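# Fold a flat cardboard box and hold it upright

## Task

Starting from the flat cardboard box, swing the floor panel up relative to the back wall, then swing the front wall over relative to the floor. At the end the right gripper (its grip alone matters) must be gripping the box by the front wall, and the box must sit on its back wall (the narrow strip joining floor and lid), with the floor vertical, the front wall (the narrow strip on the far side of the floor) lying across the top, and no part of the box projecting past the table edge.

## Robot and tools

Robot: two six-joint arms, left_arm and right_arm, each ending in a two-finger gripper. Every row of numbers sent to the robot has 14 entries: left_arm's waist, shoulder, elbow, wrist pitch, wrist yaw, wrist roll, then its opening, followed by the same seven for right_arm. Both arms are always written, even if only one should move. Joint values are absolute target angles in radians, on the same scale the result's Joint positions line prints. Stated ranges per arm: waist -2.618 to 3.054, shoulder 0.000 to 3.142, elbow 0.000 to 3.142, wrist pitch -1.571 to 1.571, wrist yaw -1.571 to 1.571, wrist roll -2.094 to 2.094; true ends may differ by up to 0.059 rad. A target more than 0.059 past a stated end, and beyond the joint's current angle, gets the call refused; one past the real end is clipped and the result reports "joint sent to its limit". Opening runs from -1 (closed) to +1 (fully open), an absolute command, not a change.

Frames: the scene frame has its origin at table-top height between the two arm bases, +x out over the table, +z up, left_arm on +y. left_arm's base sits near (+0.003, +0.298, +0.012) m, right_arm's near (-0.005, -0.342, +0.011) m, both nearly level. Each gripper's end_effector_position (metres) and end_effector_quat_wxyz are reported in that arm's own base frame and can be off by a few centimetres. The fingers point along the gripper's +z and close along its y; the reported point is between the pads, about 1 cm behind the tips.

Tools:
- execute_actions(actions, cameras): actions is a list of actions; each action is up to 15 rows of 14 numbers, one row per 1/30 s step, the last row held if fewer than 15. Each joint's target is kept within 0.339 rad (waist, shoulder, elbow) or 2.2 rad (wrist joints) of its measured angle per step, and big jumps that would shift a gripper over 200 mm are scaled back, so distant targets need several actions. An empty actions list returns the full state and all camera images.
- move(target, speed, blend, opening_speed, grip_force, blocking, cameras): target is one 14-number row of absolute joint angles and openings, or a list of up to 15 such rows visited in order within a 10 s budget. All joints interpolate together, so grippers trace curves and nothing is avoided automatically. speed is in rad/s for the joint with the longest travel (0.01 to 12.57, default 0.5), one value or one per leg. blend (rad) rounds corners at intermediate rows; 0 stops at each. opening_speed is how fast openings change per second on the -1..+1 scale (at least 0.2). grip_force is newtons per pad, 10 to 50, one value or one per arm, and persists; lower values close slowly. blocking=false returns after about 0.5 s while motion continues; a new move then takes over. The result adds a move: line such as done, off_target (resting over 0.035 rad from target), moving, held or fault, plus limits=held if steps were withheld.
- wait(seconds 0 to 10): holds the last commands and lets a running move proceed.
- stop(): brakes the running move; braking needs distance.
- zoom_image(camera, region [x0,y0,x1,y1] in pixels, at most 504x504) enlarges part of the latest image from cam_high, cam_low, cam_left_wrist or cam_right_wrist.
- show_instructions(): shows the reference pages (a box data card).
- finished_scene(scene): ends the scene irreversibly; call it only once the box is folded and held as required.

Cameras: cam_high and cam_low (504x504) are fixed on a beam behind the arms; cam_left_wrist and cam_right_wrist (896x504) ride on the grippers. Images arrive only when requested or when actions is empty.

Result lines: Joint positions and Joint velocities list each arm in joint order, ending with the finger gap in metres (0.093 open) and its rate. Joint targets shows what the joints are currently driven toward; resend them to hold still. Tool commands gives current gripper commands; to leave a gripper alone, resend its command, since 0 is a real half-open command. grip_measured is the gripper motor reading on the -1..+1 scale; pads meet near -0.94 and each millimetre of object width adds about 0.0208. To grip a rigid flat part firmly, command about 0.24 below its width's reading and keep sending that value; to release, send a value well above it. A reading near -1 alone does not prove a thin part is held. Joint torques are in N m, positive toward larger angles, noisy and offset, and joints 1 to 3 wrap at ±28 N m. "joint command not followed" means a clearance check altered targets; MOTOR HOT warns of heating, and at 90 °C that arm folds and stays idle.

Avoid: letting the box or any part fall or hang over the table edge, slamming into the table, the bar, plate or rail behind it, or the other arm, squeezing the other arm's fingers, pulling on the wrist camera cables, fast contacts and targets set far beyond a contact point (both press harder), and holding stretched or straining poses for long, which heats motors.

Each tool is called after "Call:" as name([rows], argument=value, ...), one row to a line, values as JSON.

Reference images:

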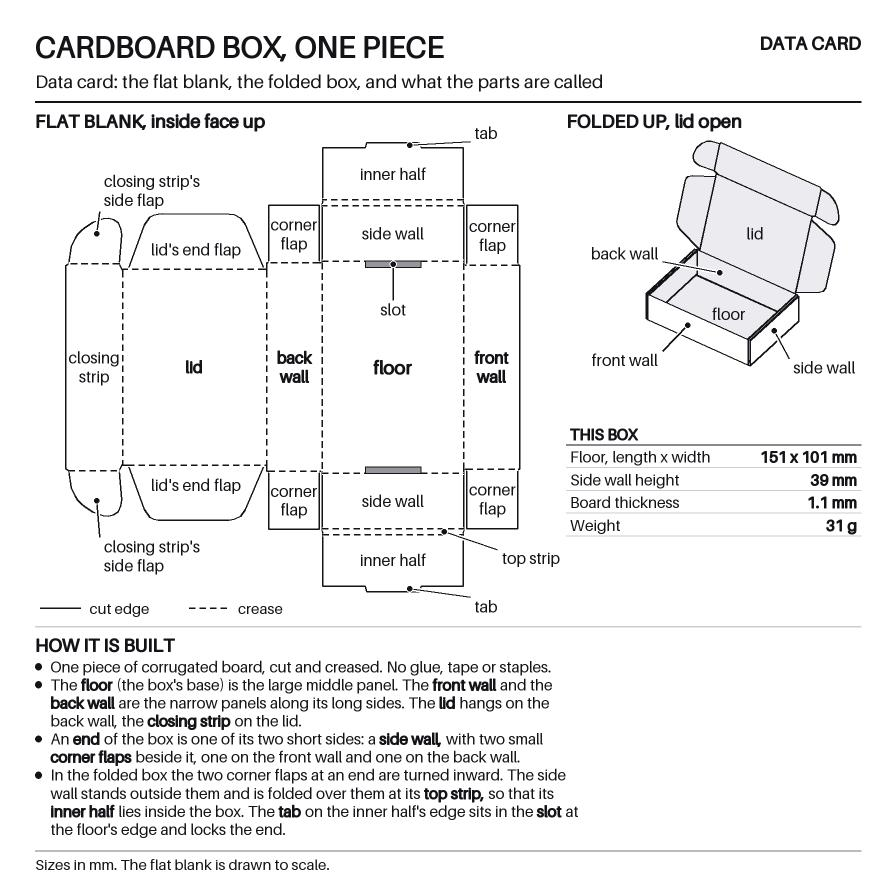

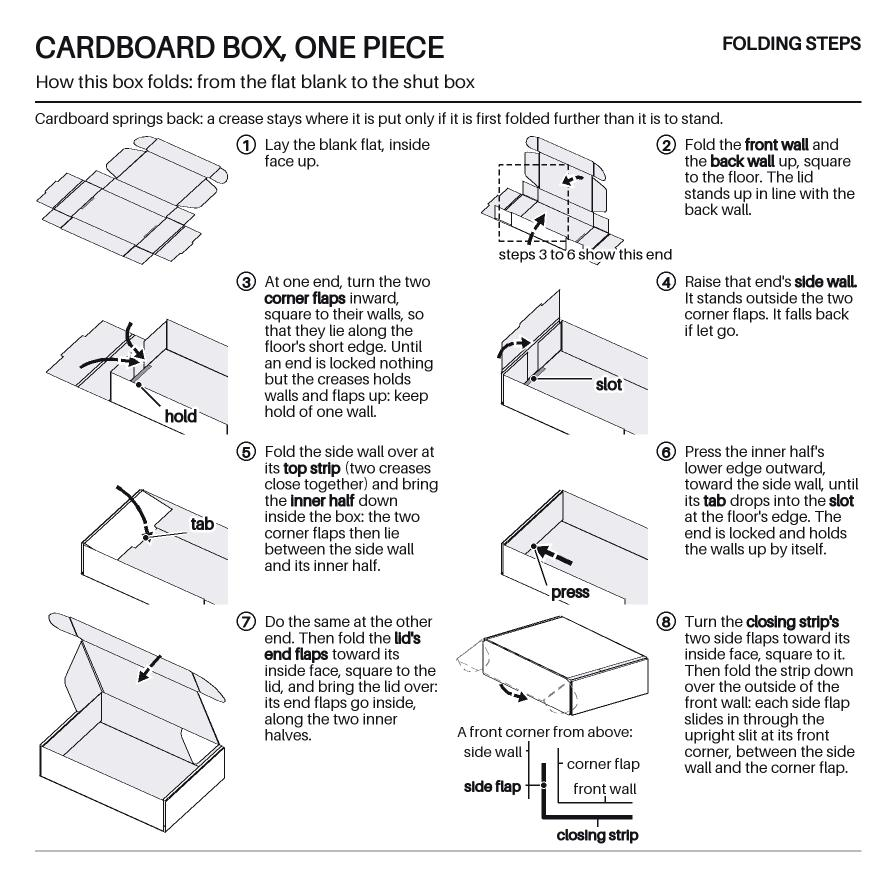

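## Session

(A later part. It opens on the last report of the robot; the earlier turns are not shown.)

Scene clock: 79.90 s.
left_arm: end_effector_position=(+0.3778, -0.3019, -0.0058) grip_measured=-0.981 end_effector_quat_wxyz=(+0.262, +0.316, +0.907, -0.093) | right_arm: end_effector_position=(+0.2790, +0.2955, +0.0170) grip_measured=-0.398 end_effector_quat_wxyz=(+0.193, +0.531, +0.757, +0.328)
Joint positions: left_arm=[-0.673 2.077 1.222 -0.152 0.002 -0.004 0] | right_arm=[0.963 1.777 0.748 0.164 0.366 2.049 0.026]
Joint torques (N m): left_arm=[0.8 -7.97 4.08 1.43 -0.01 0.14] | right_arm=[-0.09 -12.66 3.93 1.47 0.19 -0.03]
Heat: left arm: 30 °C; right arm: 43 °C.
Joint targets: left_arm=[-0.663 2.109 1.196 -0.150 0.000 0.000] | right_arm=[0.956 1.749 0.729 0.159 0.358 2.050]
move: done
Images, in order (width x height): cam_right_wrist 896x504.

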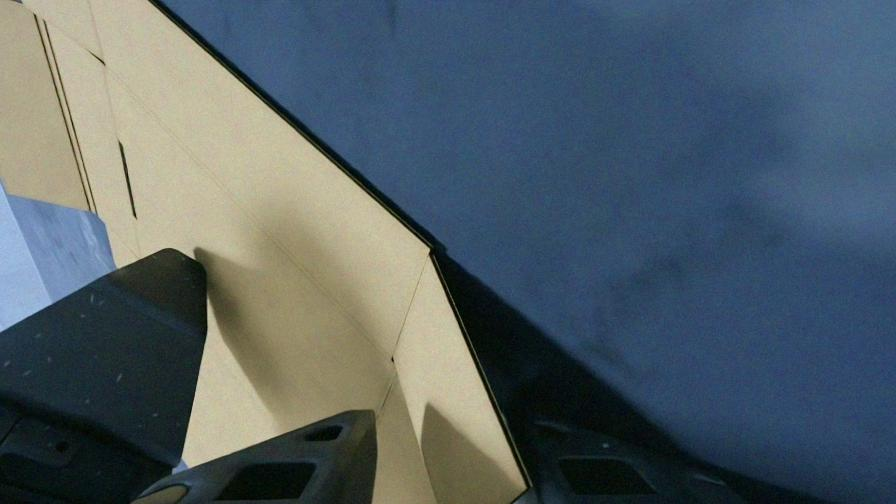

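Call:
move(target=[-0.6626, 2.11, 1.196, -0.15, 0, 0, -1, 0.924, 1.725, 0.698, 0.178, 0.327, 2.05, -0.4], speed=0.25, cameras=["cam_right_wrist"])

Call:
zoom_image(camera="cam_right_wrist", region=[300, 200, 650, 504])

Scene clock: 85.57 s.
left_arm: end_effector_position=(+0.3778, -0.3019, -0.0058) grip_measured=-0.981 end_effector_quat_wxyz=(+0.262, +0.316, +0.907, -0.093) | right_arm: end_effector_position=(+0.2810, +0.2874, +0.0178) grip_measured=-0.398 end_effector_quat_wxyz=(+0.182, +0.538, +0.752, +0.334)
Joint positions: left_arm=[-0.673 2.077 1.222 -0.152 0.002 -0.004 0] | right_arm=[0.934 1.753 0.717 0.184 0.333 2.049 0.026]
Joint torques (N m): left_arm=[0.76 -7.83 4.08 1.43 0 0.12] | right_arm=[-0.17 -12.38 3.93 1.48 0.2 -0.04]
Heat: left arm: 30 °C; right arm: 45 °C.
Joint targets: left_arm=[-0.663 2.110 1.196 -0.150 0.000 0.000] | right_arm=[0.927 1.725 0.699 0.179 0.326 2.050]
move: done
Images, in order (width x height): cam_right_wrist 896x504.

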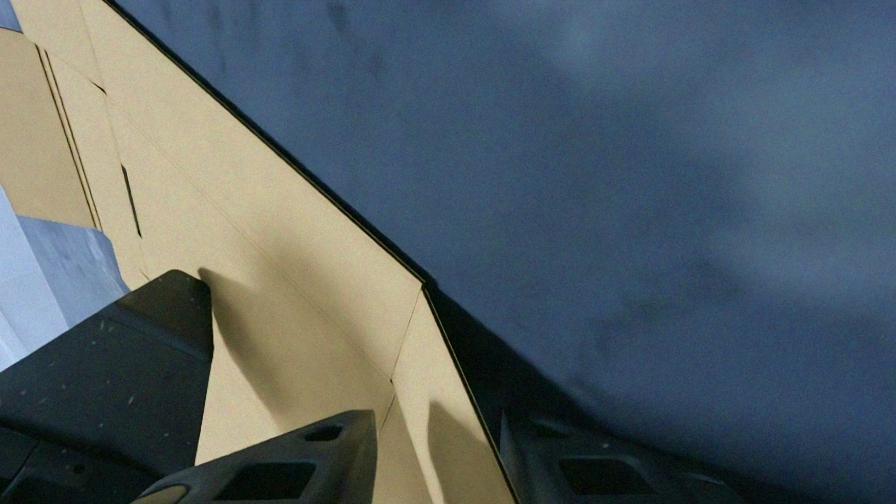

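Scaled by 1.440 from the camera's 896x504 image, which has a finer 1280x720 frame.

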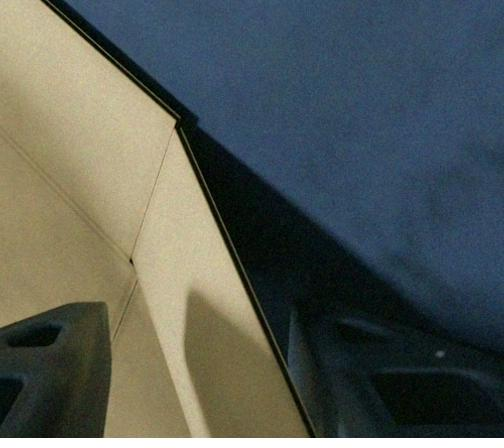

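Call:
move(target=[-0.6626, 2.11, 1.196, -0.15, 0, 0, -1, 0.927, 1.725, 0.699, 0.179, 0.326, 2.05, -1], grip_force=30, cameras=["cam_right_wrist", "cam_low"])

Call:
zoom_image(camera="cam_right_wrist", region=[300, 200, 650, 504])

Call:
zoom_image(camera="cam_low", region=[210, 230, 400, 330])

Scene clock: 88.70 s.
left_arm: end_effector_position=(+0.3783, -0.3013, -0.0058) grip_measured=-0.981 end_effector_quat_wxyz=(+0.263, +0.315, +0.907, -0.091) | right_arm: end_effector_position=(+0.2949, +0.2751, +0.0235) grip_measured=-0.974 end_effector_quat_wxyz=(+0.203, +0.558, +0.729, +0.340)
Joint positions: left_arm=[-0.673 2.077 1.222 -0.152 -0.002 -0.004 0] | right_arm=[0.903 1.745 0.71 0.207 0.372 2.063 0]
Joint torques (N m): left_arm=[0.76 -8.01 4.19 1.41 -0.03 0.13] | right_arm=[1.46 -11.49 4.56 1.24 -0.11 -0.15]
Heat: left arm: 31 °C; right arm: 45 °C.
Joint targets: left_arm=[-0.663 2.110 1.196 -0.151 -0.005 0.000] | right_arm=[0.913 1.726 0.699 0.178 0.336 2.051]
grip_force (N): 30, 30
move: off_target (right_arm); right_arm: the wrist yaw is farthest, 0.046 rad from its target
Images, in order (width x height): cam_low 504x504, cam_right_wrist 896x504.

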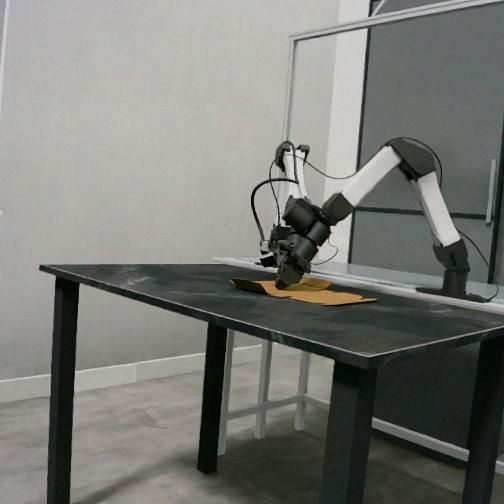

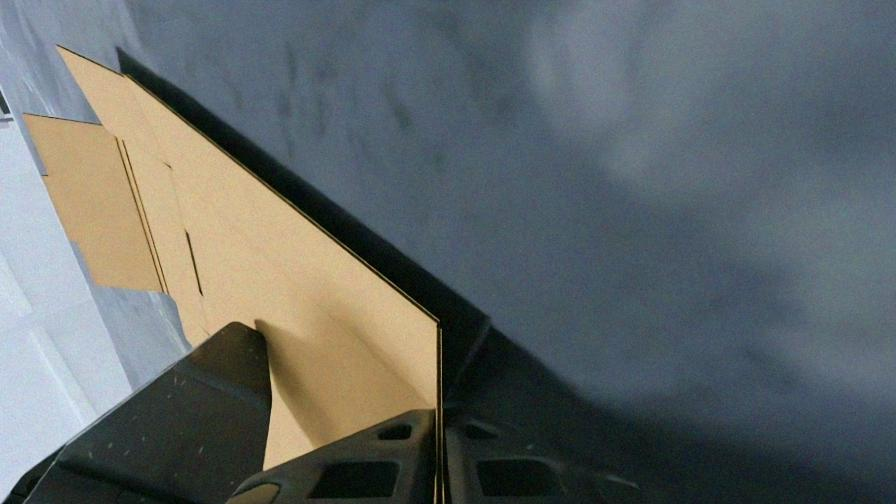

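Scaled by 1.440 from the camera's 896x504 image, which has a finer 1280x720 frame.

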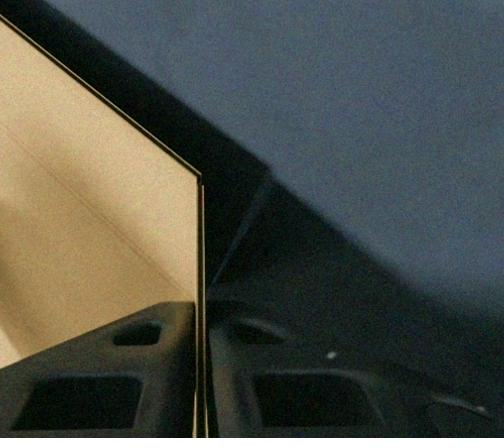

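Scaled by 2.653 from the camera's 504x504 image, which has a finer 720x720 frame.

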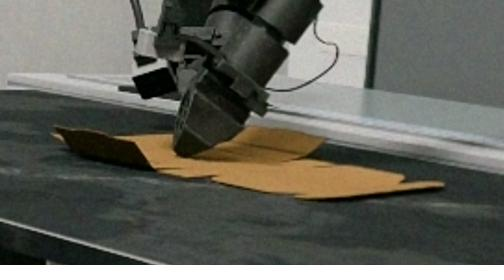

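Call:
move([
  [-0.6626, 2.11, 1.196, -0.15, 0, 0, -1, 1.048, 1.898, 0.911, -0.04, 0.722, 1.861, -1],
  [-0.6626, 2.11, 1.196, -0.15, 0, 0, -1, 1.136, 2.044, 1.048, -0.175, 0.979, 1.618, -1],
  [-0.6626, 2.11, 1.196, -0.15, 0, 0, -1, 1.190, 2.171, 1.120, -0.185, 1.178, 1.22, -1],
], speed=0.3, blend=0.04, cameras=["cam_right_wrist", "cam_low", "cam_left_wrist", "cam_high"])

Call:
zoom_image(camera="cam_low", region=[210, 230, 400, 330])

Scene clock: 107.57 s.
left_arm: end_effector_position=(+0.3835, -0.2960, -0.0059) grip_measured=-0.981 end_effector_quat_wxyz=(+0.265, +0.308, +0.909, -0.090) | right_arm: end_effector_position=(+0.2935, +0.3015, +0.0257) grip_measured=-0.975 end_effector_quat_wxyz=(+0.564, +0.133, +0.814, -0.042)
Joint positions: left_arm=[-0.658 2.078 1.222 -0.148 -0.002 -0.004 0] | right_arm=[1.176 2.141 1.101 -0.142 1.17 1.241 0]
Joint torques (N m): left_arm=[0.55 -8.02 4.08 1.41 0.04 0.14] | right_arm=[1.87 -9.94 6.26 0.38 0.63 -0.19]
Heat: left arm: 31 °C; right arm: 46 °C.
Joint targets: left_arm=[-0.650 2.111 1.196 -0.149 0.000 0.000] | right_arm=[1.190 2.171 1.120 -0.184 1.169 1.220]
grip_force (N): 30, 30
move: off_target (right_arm); right_arm: the wrist pitch is farthest, 0.043 rad from its target

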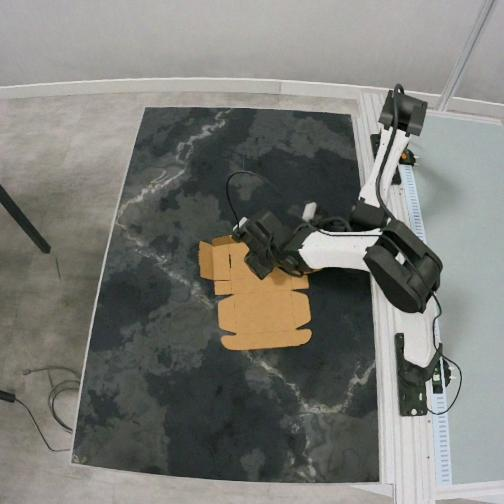

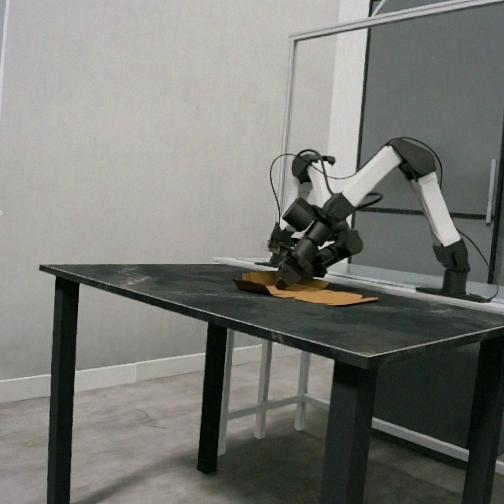

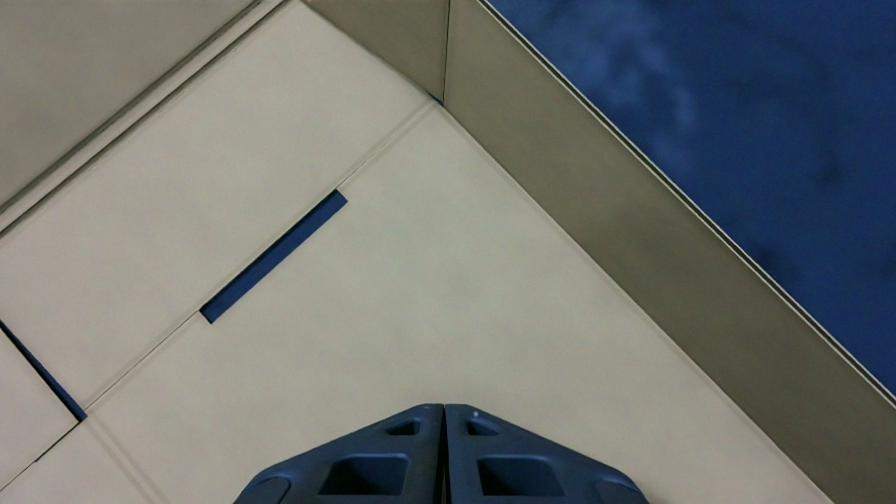

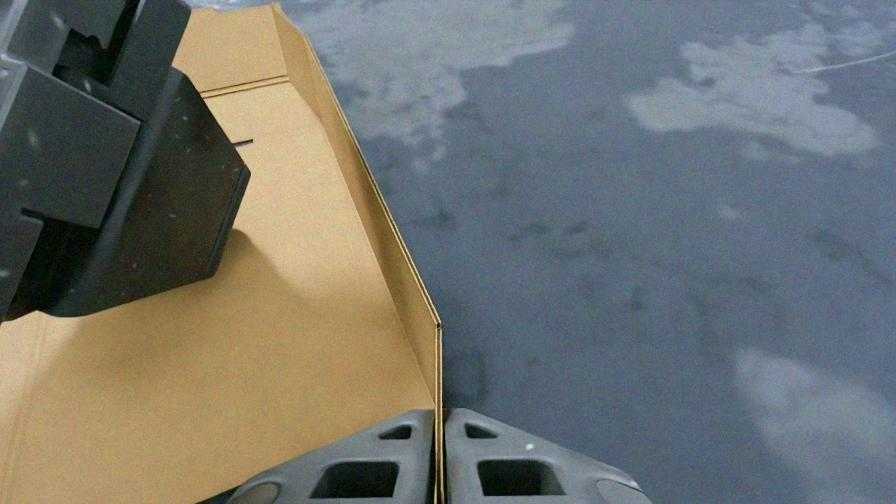

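Scaled by 2.653 from the camera's 504x504 image, which has a finer 720x720 frame.

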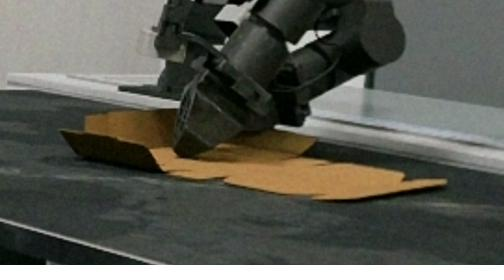

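Call:
move([
  [-0.652, 2.11, 1.196, -0.15, 0, 0, -1, 1.190, 2.171, 1.120, -0.184, 1.169, 1.22, -0.6],
  [-0.652, 2.11, 1.196, -0.15, 0, 0, -1, 1.14, 2.03, 0.812, 0.52, 1.053, 0.679, -0.6],
  [-0.652, 2.11, 1.196, -0.15, 0, 0, -1, 1.092, 2.02, 0.612, 0.95, 0.871, 0.393, -0.6],
], speed=[0.3, 0.5, 0.5], blend=[0, 0.06, 0], grip_force=[30, 40], cameras=["cam_right_wrist", "cam_low", "cam_high"])

Call:
zoom_image(camera="cam_low", region=[210, 230, 400, 330])

Scene clock: 131.53 s.
left_arm: end_effector_position=(+0.3847, -0.2969, -0.0062) grip_measured=-0.981 end_effector_quat_wxyz=(+0.268, +0.308, +0.908, -0.091) | right_arm: end_effector_position=(+0.2957, +0.2863, +0.0192) grip_measured=-0.601 end_effector_quat_wxyz=(+0.582, -0.069, +0.810, +0.025)
Joint positions: left_arm=[-0.658 2.081 1.222 -0.139 -0.002 -0.004 0] | right_arm=[1.093 2.062 0.621 0.905 0.892 0.392 0.016]
Joint torques (N m): left_arm=[0.31 -8.29 4.07 1.3 0.02 0.14] | right_arm=[0.51 -15.01 3.04 2.26 0.11 -0.07]
Heat: left arm: 32 °C; right arm: 48 °C.
Joint targets: left_arm=[-0.653 2.110 1.196 -0.150 0.000 0.000] | right_arm=[1.093 2.020 0.613 0.949 0.870 0.383]
grip_force (N): 30, 40
move: off_target (right_arm); right_arm: the wrist pitch is farthest, 0.045 rad from its target
Images, in order (width x height): cam_high 504x504, cam_low 504x504, cam_right_wrist 896x504.

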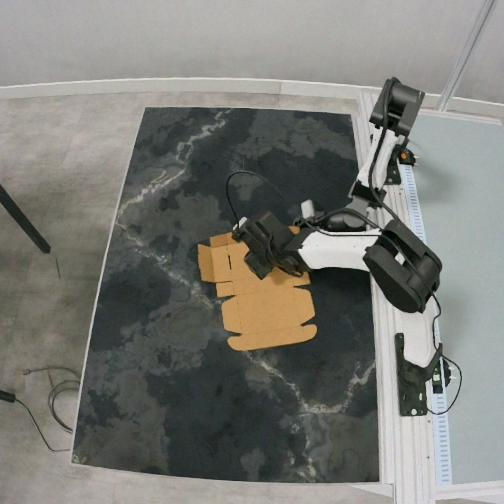

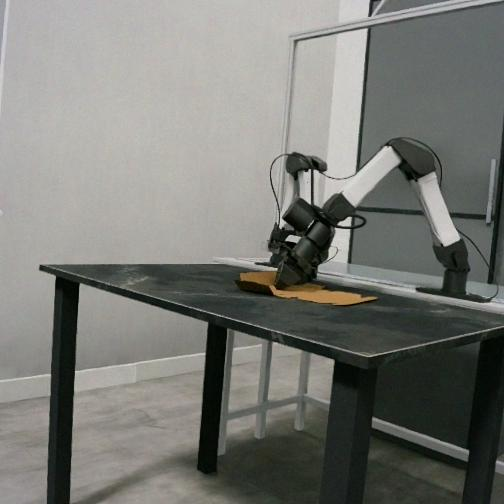

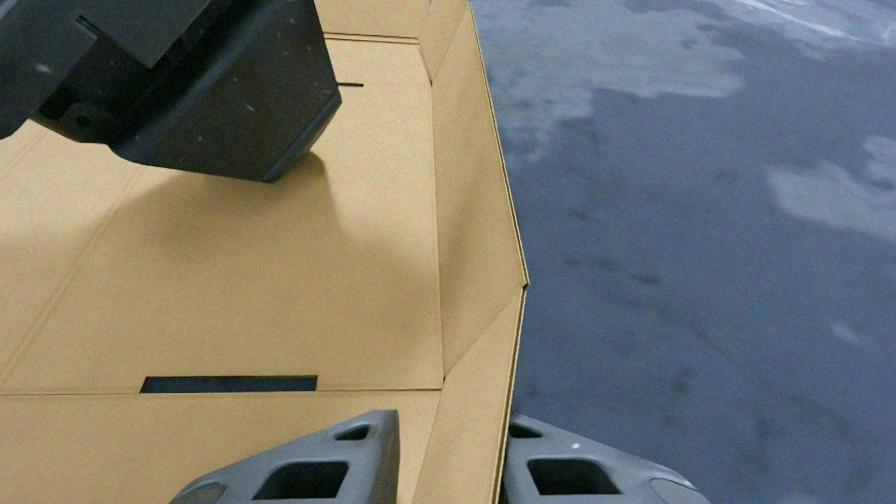

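Scaled by 2.653 from the camera's 504x504 image, which has a finer 720x720 frame.

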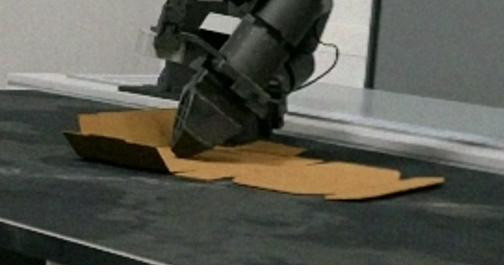

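Call:
move([
  [-0.652,2.11,1.196,-0.15,0,0,-1,1.045,2.105,0.67,1.015,0.838,0.33,-0.6],
], speed=0.3, cameras=["cam_right_wrist","cam_low"])

Scene clock: 139.73 s.
left_arm: end_effector_position=(+0.3885, -0.2932, -0.0063) grip_measured=-0.981 end_effector_quat_wxyz=(+0.271, +0.306, +0.909, -0.087) | right_arm: end_effector_position=(+0.3117, +0.2834, +0.0216) grip_measured=-0.601 end_effector_quat_wxyz=(+0.589, -0.067, +0.805, +0.021)
Joint positions: left_arm=[-0.649 2.083 1.222 -0.134 -0.007 0.004 0] | right_arm=[1.047 2.084 0.639 0.953 0.866 0.34 0.016]
Joint torques (N m): left_arm=[-0.31 -8.51 4.18 1.28 0.06 0.12] | right_arm=[0.24 -8.83 5.98 2.48 0.03 -0.09]
Motor temperatures (°C): left_arm=[21 33 28 29 23 22 21] | right_arm=[21 51 35 27 22 22 22]
Heat: left arm: 33 °C; right arm: 51 °C.
Joint targets: left_arm=[-0.651 2.110 1.196 -0.151 0.000 0.008] | right_arm=[1.044 2.105 0.669 1.014 0.839 0.330]
grip_force (N): 30, 40
move: off_target (right_arm); right_arm: the wrist pitch is farthest, 0.062 rad from its target
Images, in order (width x height): cam_low 504x504, cam_right_wrist 896x504.

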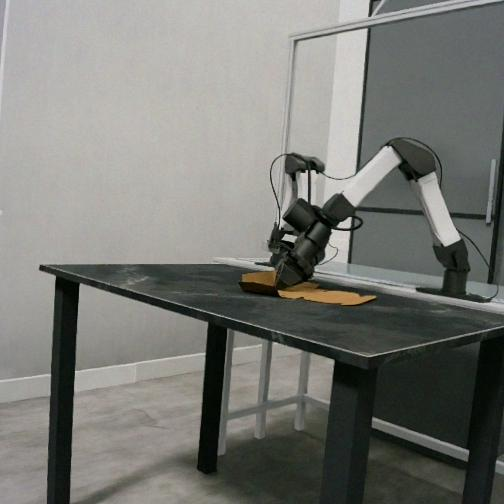

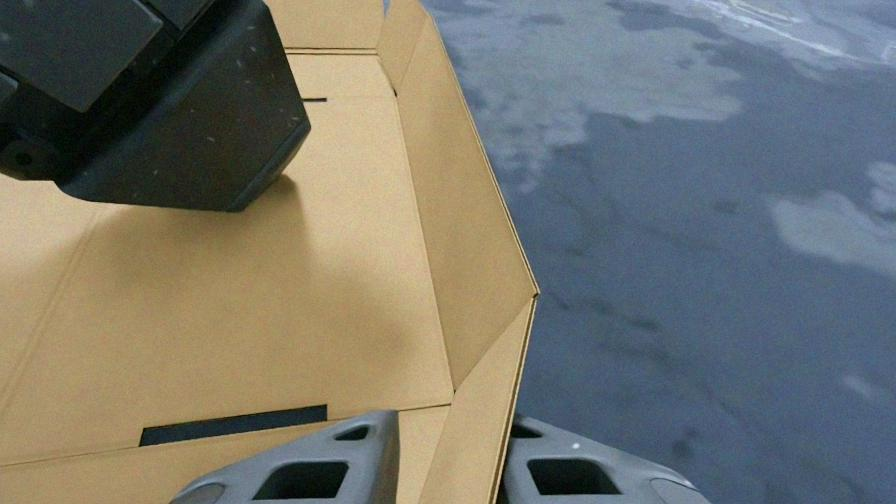

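Call:
move([
  [-0.652,2.11,1.196,-0.15,0,0,-1,1.015,2.14,0.695,1.06,0.81,0.3,-0.5],
  [-0.652,2.11,1.196,-0.15,0,0,-1,0.987,2.175,0.725,1.105,0.785,0.274,-0.5],
], speed=0.3, blend=0.1, cameras=["cam_right_wrist","cam_low"])

Scene clock: 145.60 s.
left_arm: end_effector_position=(+0.3903, -0.2913, -0.0061) grip_measured=-0.981 end_effector_quat_wxyz=(+0.273, +0.305, +0.909, -0.082) | right_arm: end_effector_position=(+0.3332, +0.2927, +0.0233) grip_measured=-0.501 end_effector_quat_wxyz=(+0.603, -0.066, +0.794, +0.035)
Joint positions: left_arm=[-0.647 2.083 1.222 -0.133 -0.018 0.005 0] | right_arm=[1.001 2.15 0.694 1.049 0.817 0.279 0.021]
Joint torques (N m): left_arm=[-0.51 -8.38 4.12 1.26 0.16 0.05] | right_arm=[-0.09 -9.06 6.12 2.5 -0.08 -0.03]
Heat: left arm: 33 °C; right arm: 49 °C.
Joint targets: left_arm=[-0.652 2.110 1.196 -0.149 -0.001 0.002] | right_arm=[0.995 2.175 0.726 1.105 0.785 0.275]
grip_force (N): 30, 40
move: off_target (right_arm); blend cut to 0.0225 rad at target 1; right_arm: the wrist pitch is farthest, 0.056 rad from its target
Images, in order (width x height): cam_low 504x504, cam_right_wrist 896x504.

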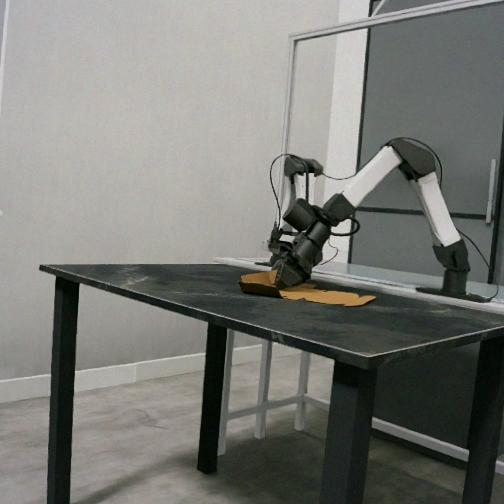

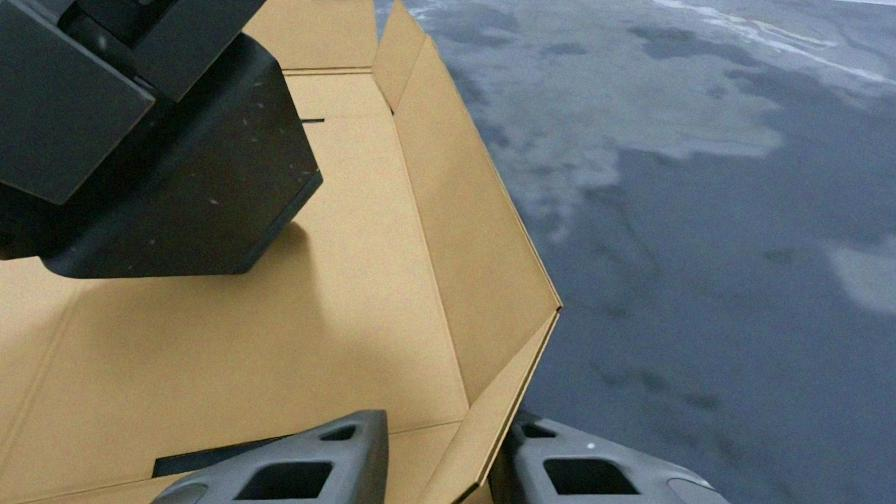

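Call:
wait(seconds=0, cameras=["cam_high","cam_left_wrist","cam_low"])

Call:
zoom_image(camera="cam_high", region=[150, 100, 350, 300])

Call:
zoom_image(camera="cam_low", region=[220, 220, 400, 320])

Scene clock: 168.57 s.
left_arm: end_effector_position=(+0.3903, -0.2913, -0.0061) grip_measured=-0.981 end_effector_quat_wxyz=(+0.273, +0.305, +0.909, -0.082) | right_arm: end_effector_position=(+0.3332, +0.2927, +0.0233) grip_measured=-0.501 end_effector_quat_wxyz=(+0.603, -0.066, +0.794, +0.035)
Joint positions: left_arm=[-0.647 2.083 1.222 -0.133 -0.018 0.005 0] | right_arm=[1.001 2.15 0.694 1.049 0.817 0.279 0.021]
Joint torques (N m): left_arm=[-0.47 -8.43 4.11 1.27 0.15 0.05] | right_arm=[-0.06 -9.07 6.11 2.5 -0.08 -0.05]
Motor temperatures (°C): left_arm=[21 34 28 28 23 22 21] | right_arm=[21 46 34 35 22 22 22]
Heat: left arm: 34 °C; right arm: 46 °C.
Joint targets: left_arm=[-0.652 2.110 1.196 -0.149 -0.001 0.002] | right_arm=[0.995 2.175 0.726 1.105 0.785 0.275]
Tool commands: left_gripper/opening=-1.0 right_gripper/opening=-0.5
grip_force (N): 30, 40
Images, in order (width x height): cam_high 504x504, cam_low 504x504, cam_left_wrist 896x504.

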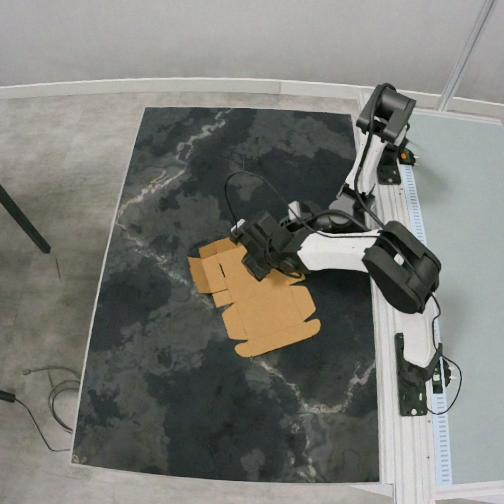

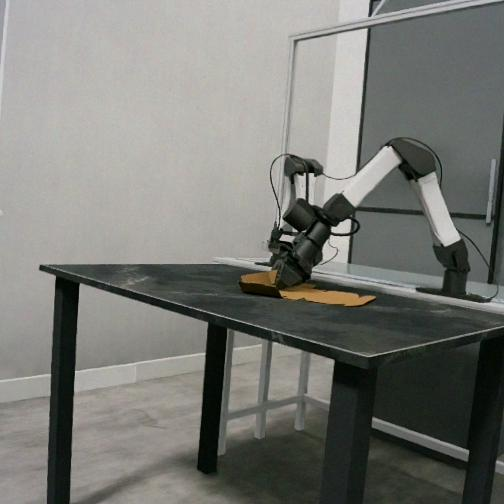

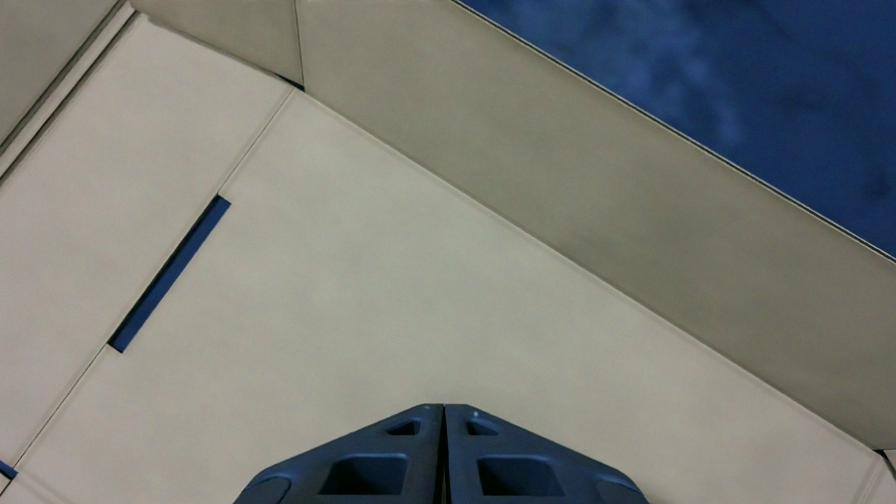

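Scaled by 2.520 from the camera's 504x504 image, which has a finer 720x720 frame.

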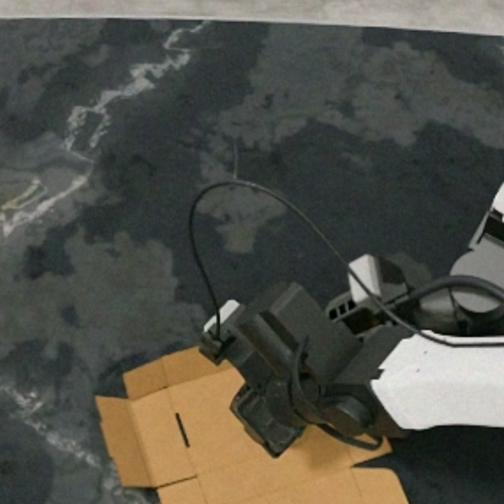

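Scaled by 2.800 from the camera's 504x504 image, which has a finer 720x720 frame.

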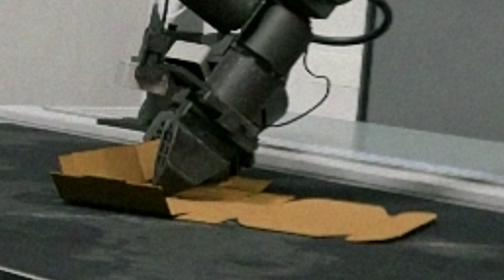

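Call:
move([
  [-0.655,2.13,1.16,-0.12,0,0,-1,0.977,2.172,0.722,1.105,0.79,0.272,-0.5],
  [-0.655,2.13,1.16,-0.12,0,0,-1,0.92,2.205,0.78,1.105,0.73,0.245,-0.5],
], speed=0.3, cameras=["cam_right_wrist"])

Scene clock: 176.50 s.
left_arm: end_effector_position=(+0.3987, -0.2913, -0.0069) grip_measured=-0.981 end_effector_quat_wxyz=(+0.298, +0.293, +0.905, -0.084) | right_arm: end_effector_position=(+0.3675, +0.2809, +0.0235) grip_measured=-0.501 end_effector_quat_wxyz=(+0.605, -0.049, +0.794, +0.029)
Joint positions: left_arm=[-0.641 2.091 1.196 -0.048 -0.03 -0.004 0] | right_arm=[0.906 2.182 0.753 1.053 0.761 0.251 0.021]
Joint torques (N m): left_arm=[-1.28 -7.34 3.18 0.8 0.25 0.01] | right_arm=[1.03 -9.87 5.94 2.5 -0.08 -0.08]
Heat: left arm: 34 °C; right arm: 45 °C.
Joint targets: left_arm=[-0.655 2.130 1.160 -0.121 0.001 -0.009] | right_arm=[0.912 2.205 0.780 1.105 0.729 0.245]
grip_force (N): 30, 40
move: off_target (left_arm, right_arm); left_arm: the wrist pitch is farthest, 0.072 rad from its target; right_arm: the wrist pitch is farthest, 0.052 rad from its target
Images, in order (width x height): cam_right_wrist 896x504.

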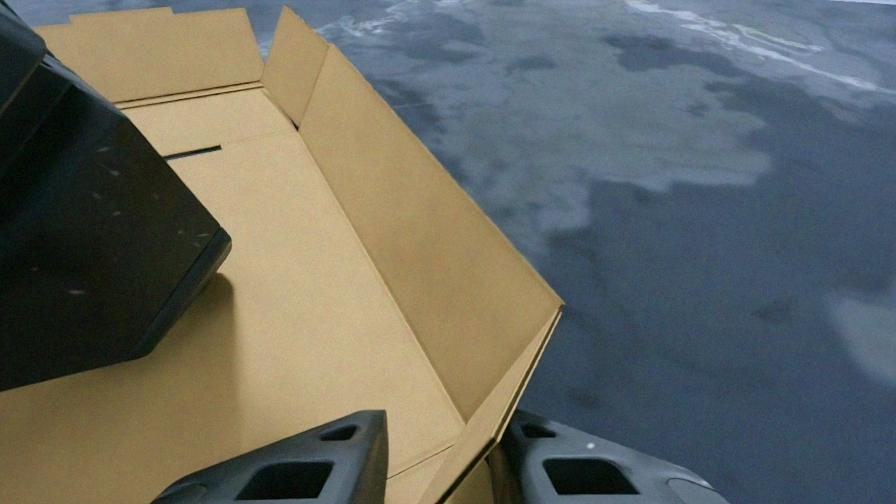

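Call:
move(target=[-0.655,2.13,1.16,-0.12,0,0,-1,0.906,2.205,0.78,1.105,0.729,0.245,-1], speed=0.3, cameras=["cam_right_wrist","cam_high","cam_left_wrist"])

Call:
zoom_image(camera="cam_high", region=[150, 180, 350, 380])

Scene clock: 186.17 s.
left_arm: end_effector_position=(+0.4023, -0.2930, -0.0010) grip_measured=-0.981 end_effector_quat_wxyz=(+0.309, +0.291, +0.901, -0.086) | right_arm: end_effector_position=(+0.3745, +0.2700, +0.0288) grip_measured=-0.972 end_effector_quat_wxyz=(+0.616, -0.014, +0.787, +0.028)
Joint positions: left_arm=[-0.641 2.083 1.196 -0.033 -0.035 -0.004 0] | right_arm=[0.888 2.187 0.753 1.085 0.794 0.282 0]
Joint torques (N m): left_arm=[-1.31 -6.75 3.38 0.71 0.28 0.11] | right_arm=[2.29 -10.33 5.93 2.14 -0.34 -0.24]
Heat: left arm: 34 °C; right arm: 46 °C.
Joint targets: left_arm=[-0.655 2.129 1.160 -0.120 -0.001 0.000] | right_arm=[0.906 2.205 0.780 1.106 0.739 0.255]
grip_force (N): 30, 40
move: off_target (left_arm, right_arm); left_arm: the wrist pitch is farthest, 0.087 rad from its target; right_arm: the wrist yaw is farthest, 0.065 rad from its target
Images, in order (width x height): cam_high 504x504, cam_left_wrist 896x504, cam_right_wrist 896x504.

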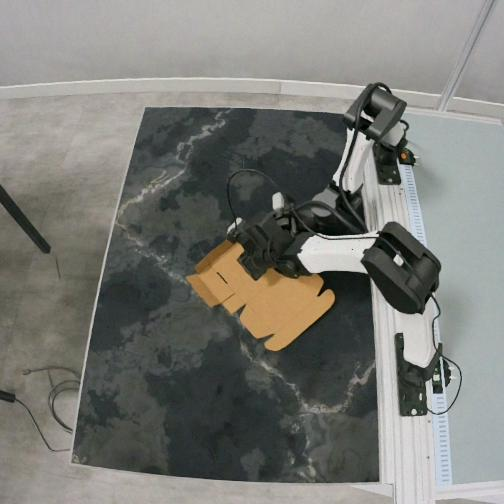

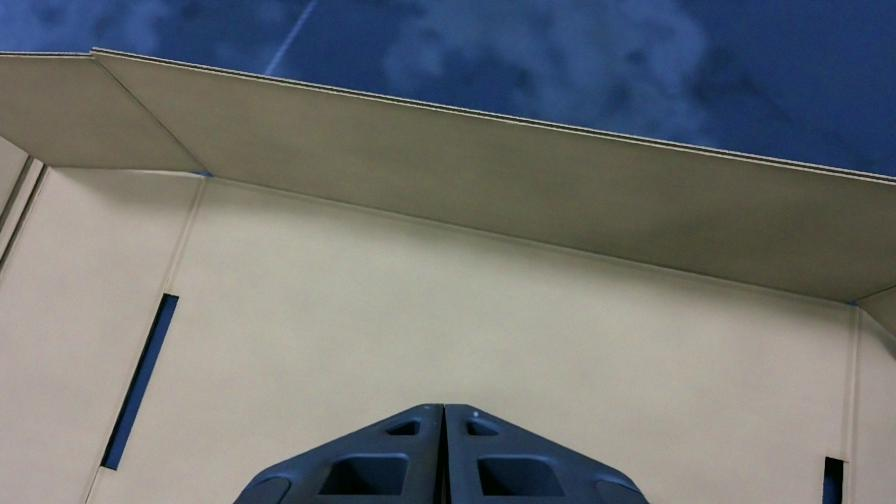

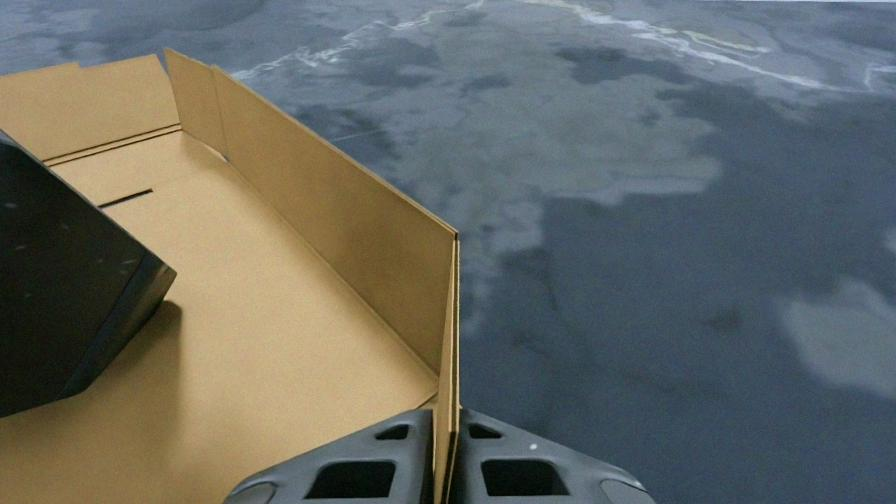

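Scaled by 2.520 from the camera's 504x504 image, which has a finer 720x720 frame.

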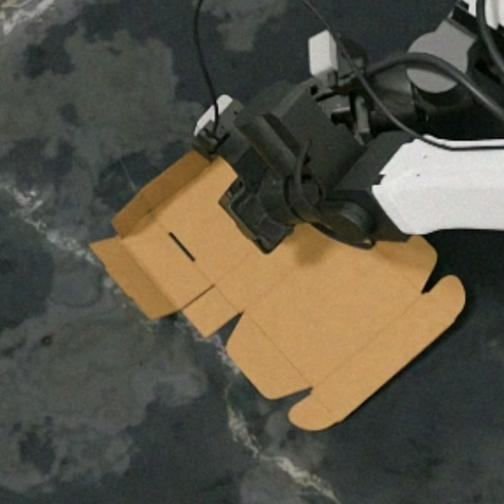

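Call:
move([
  [-0.641,2.08,1.55,-0.42,0,-0.3,-0.1,0.906,2.205,0.78,1.105,0.739,0.255,-1],
  [-0.617,2.48,2.315,-1.09,0,-1.385,-0.1,0.906,2.205,0.78,1.105,0.739,0.255,-1],
], speed=0.8, blend=0.15, opening_speed=0.5, cameras=["cam_right_wrist","cam_high","cam_left_wrist"])

Scene clock: 210.03 s.
left_arm: end_effector_position=(+0.4504, -0.3244, +0.0644) grip_measured=-0.103 end_effector_quat_wxyz=(+0.089, -0.358, +0.919, -0.136) | right_arm: end_effector_position=(+0.3745, +0.2828, +0.0338) grip_measured=-0.975 end_effector_quat_wxyz=(+0.619, -0.024, +0.783, +0.051)
Joint positions: left_arm=[-0.624 2.463 2.282 -1.064 -0.001 -1.368 0.04] | right_arm=[0.896 2.187 0.765 1.102 0.756 0.276 0]
Joint torques (N m): left_arm=[0.51 -12.6 9.31 0.65 0.05 -0.11] | right_arm=[1.62 -10.4 5.07 1.97 -0.06 -0.21]
Heat: left arm: 33 °C; right arm: 47 °C.
Joint targets: left_arm=[-0.617 2.481 2.315 -1.090 0.009 -1.386] | right_arm=[0.907 2.205 0.780 1.104 0.729 0.255]
grip_force (N): 30, 40
move: done
Images, in order (width x height): cam_high 504x504, cam_left_wrist 896x504, cam_right_wrist 896x504.

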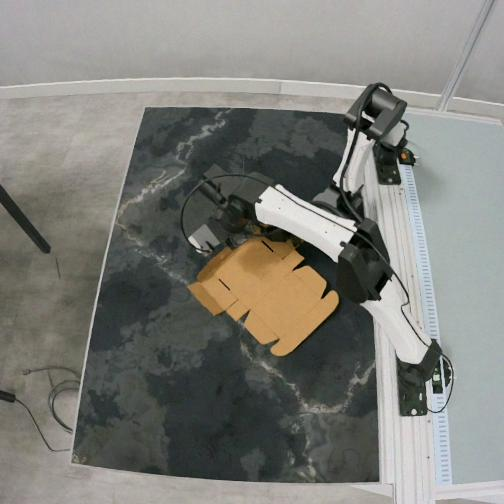

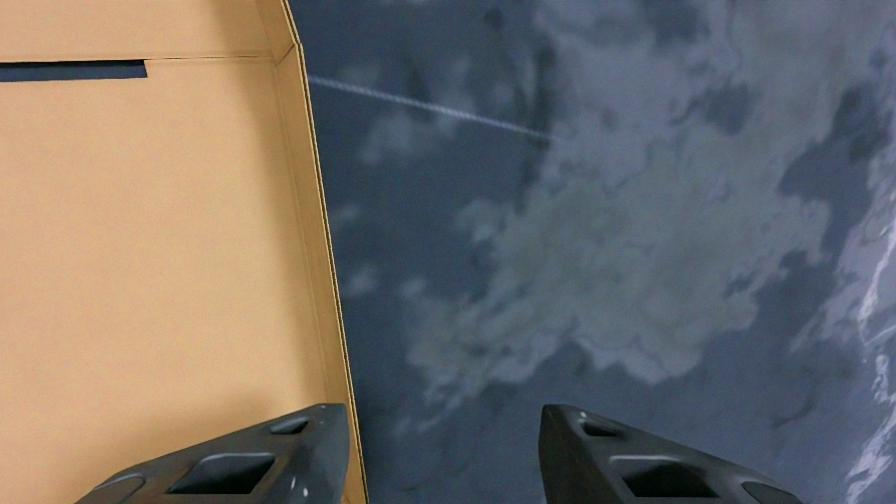

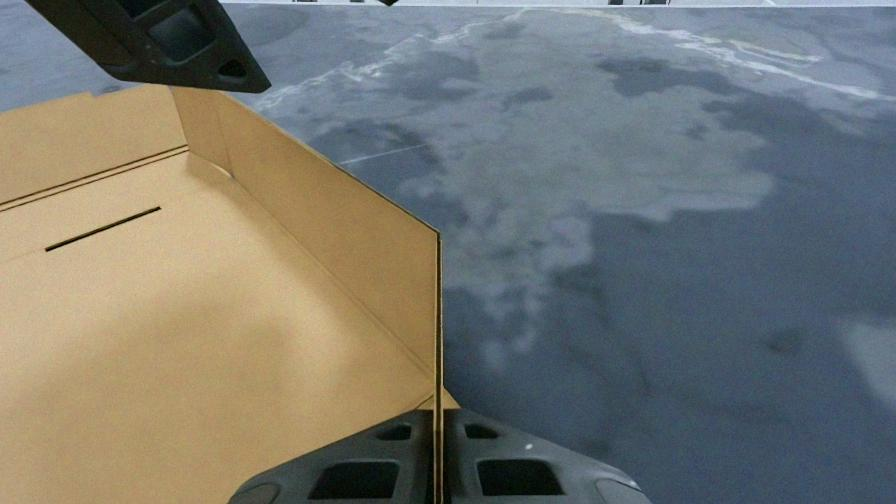

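Call:
move([
  [-0.610,2.335,1.914,-0.757,0,-1.386,-0.1,0.906,2.205,0.78,1.105,0.73,0.255,-1],
  [-0.610,2.335,1.914,-0.757,0,-1.386,-1,0.906,2.205,0.78,1.105,0.73,0.255,-1],
], speed=0.4, cameras=["cam_right_wrist","cam_left_wrist"])

Scene clock: 220.30 s.
left_arm: end_effector_position=(+0.4392, -0.3122, +0.0207) grip_measured=-0.783 end_effector_quat_wxyz=(+0.094, -0.367, +0.914, -0.146) | right_arm: end_effector_position=(+0.3732, +0.2855, +0.0345) grip_measured=-0.975 end_effector_quat_wxyz=(+0.620, -0.036, +0.782, +0.048)
Joint positions: left_arm=[-0.618 2.367 1.928 -0.783 -0.001 -1.382 0.008] | right_arm=[0.9 2.187 0.765 1.106 0.751 0.251 0]
Joint torques (N m): left_arm=[0.5 -16.43 5.63 1.21 -0.04 0.05] | right_arm=[1.17 -10.44 5.05 1.95 -0.01 -0.08]
Heat: left arm: 38 °C; right arm: 48 °C.
Joint targets: left_arm=[-0.610 2.335 1.913 -0.757 0.000 -1.385] | right_arm=[0.907 2.205 0.780 1.105 0.730 0.246]
grip_force (N): 30, 40
move: done
Images, in order (width x height): cam_left_wrist 896x504, cam_right_wrist 896x504.

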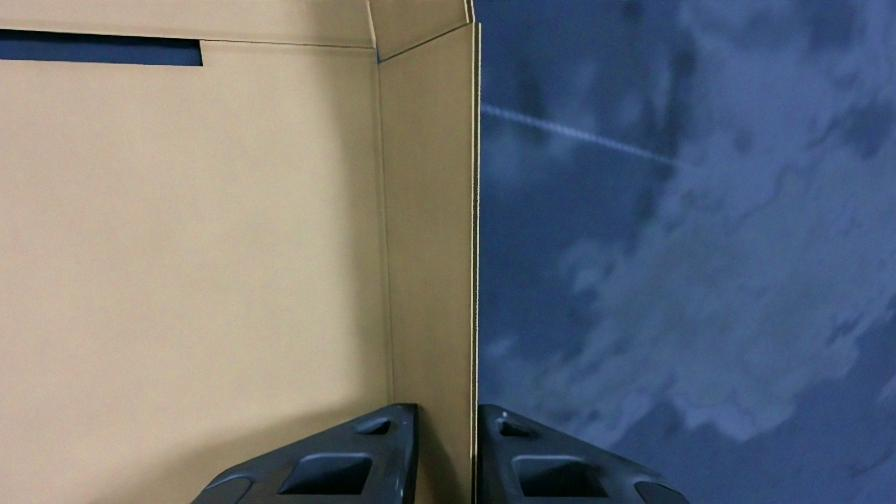

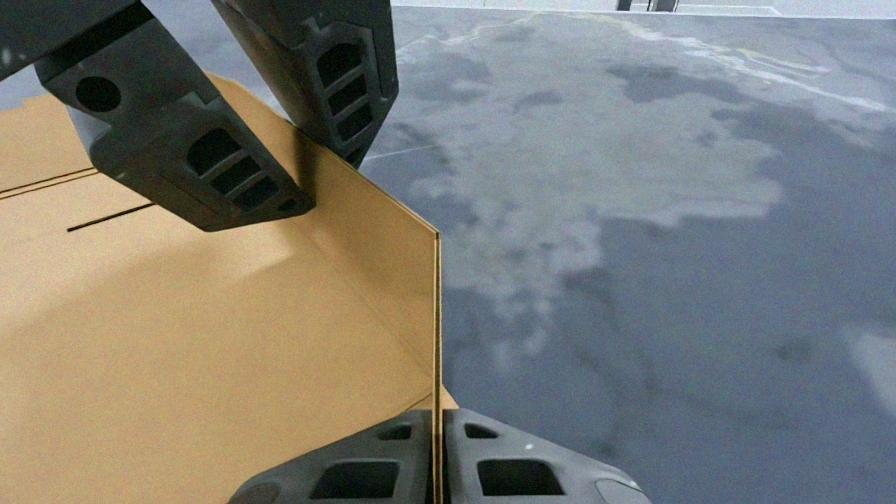

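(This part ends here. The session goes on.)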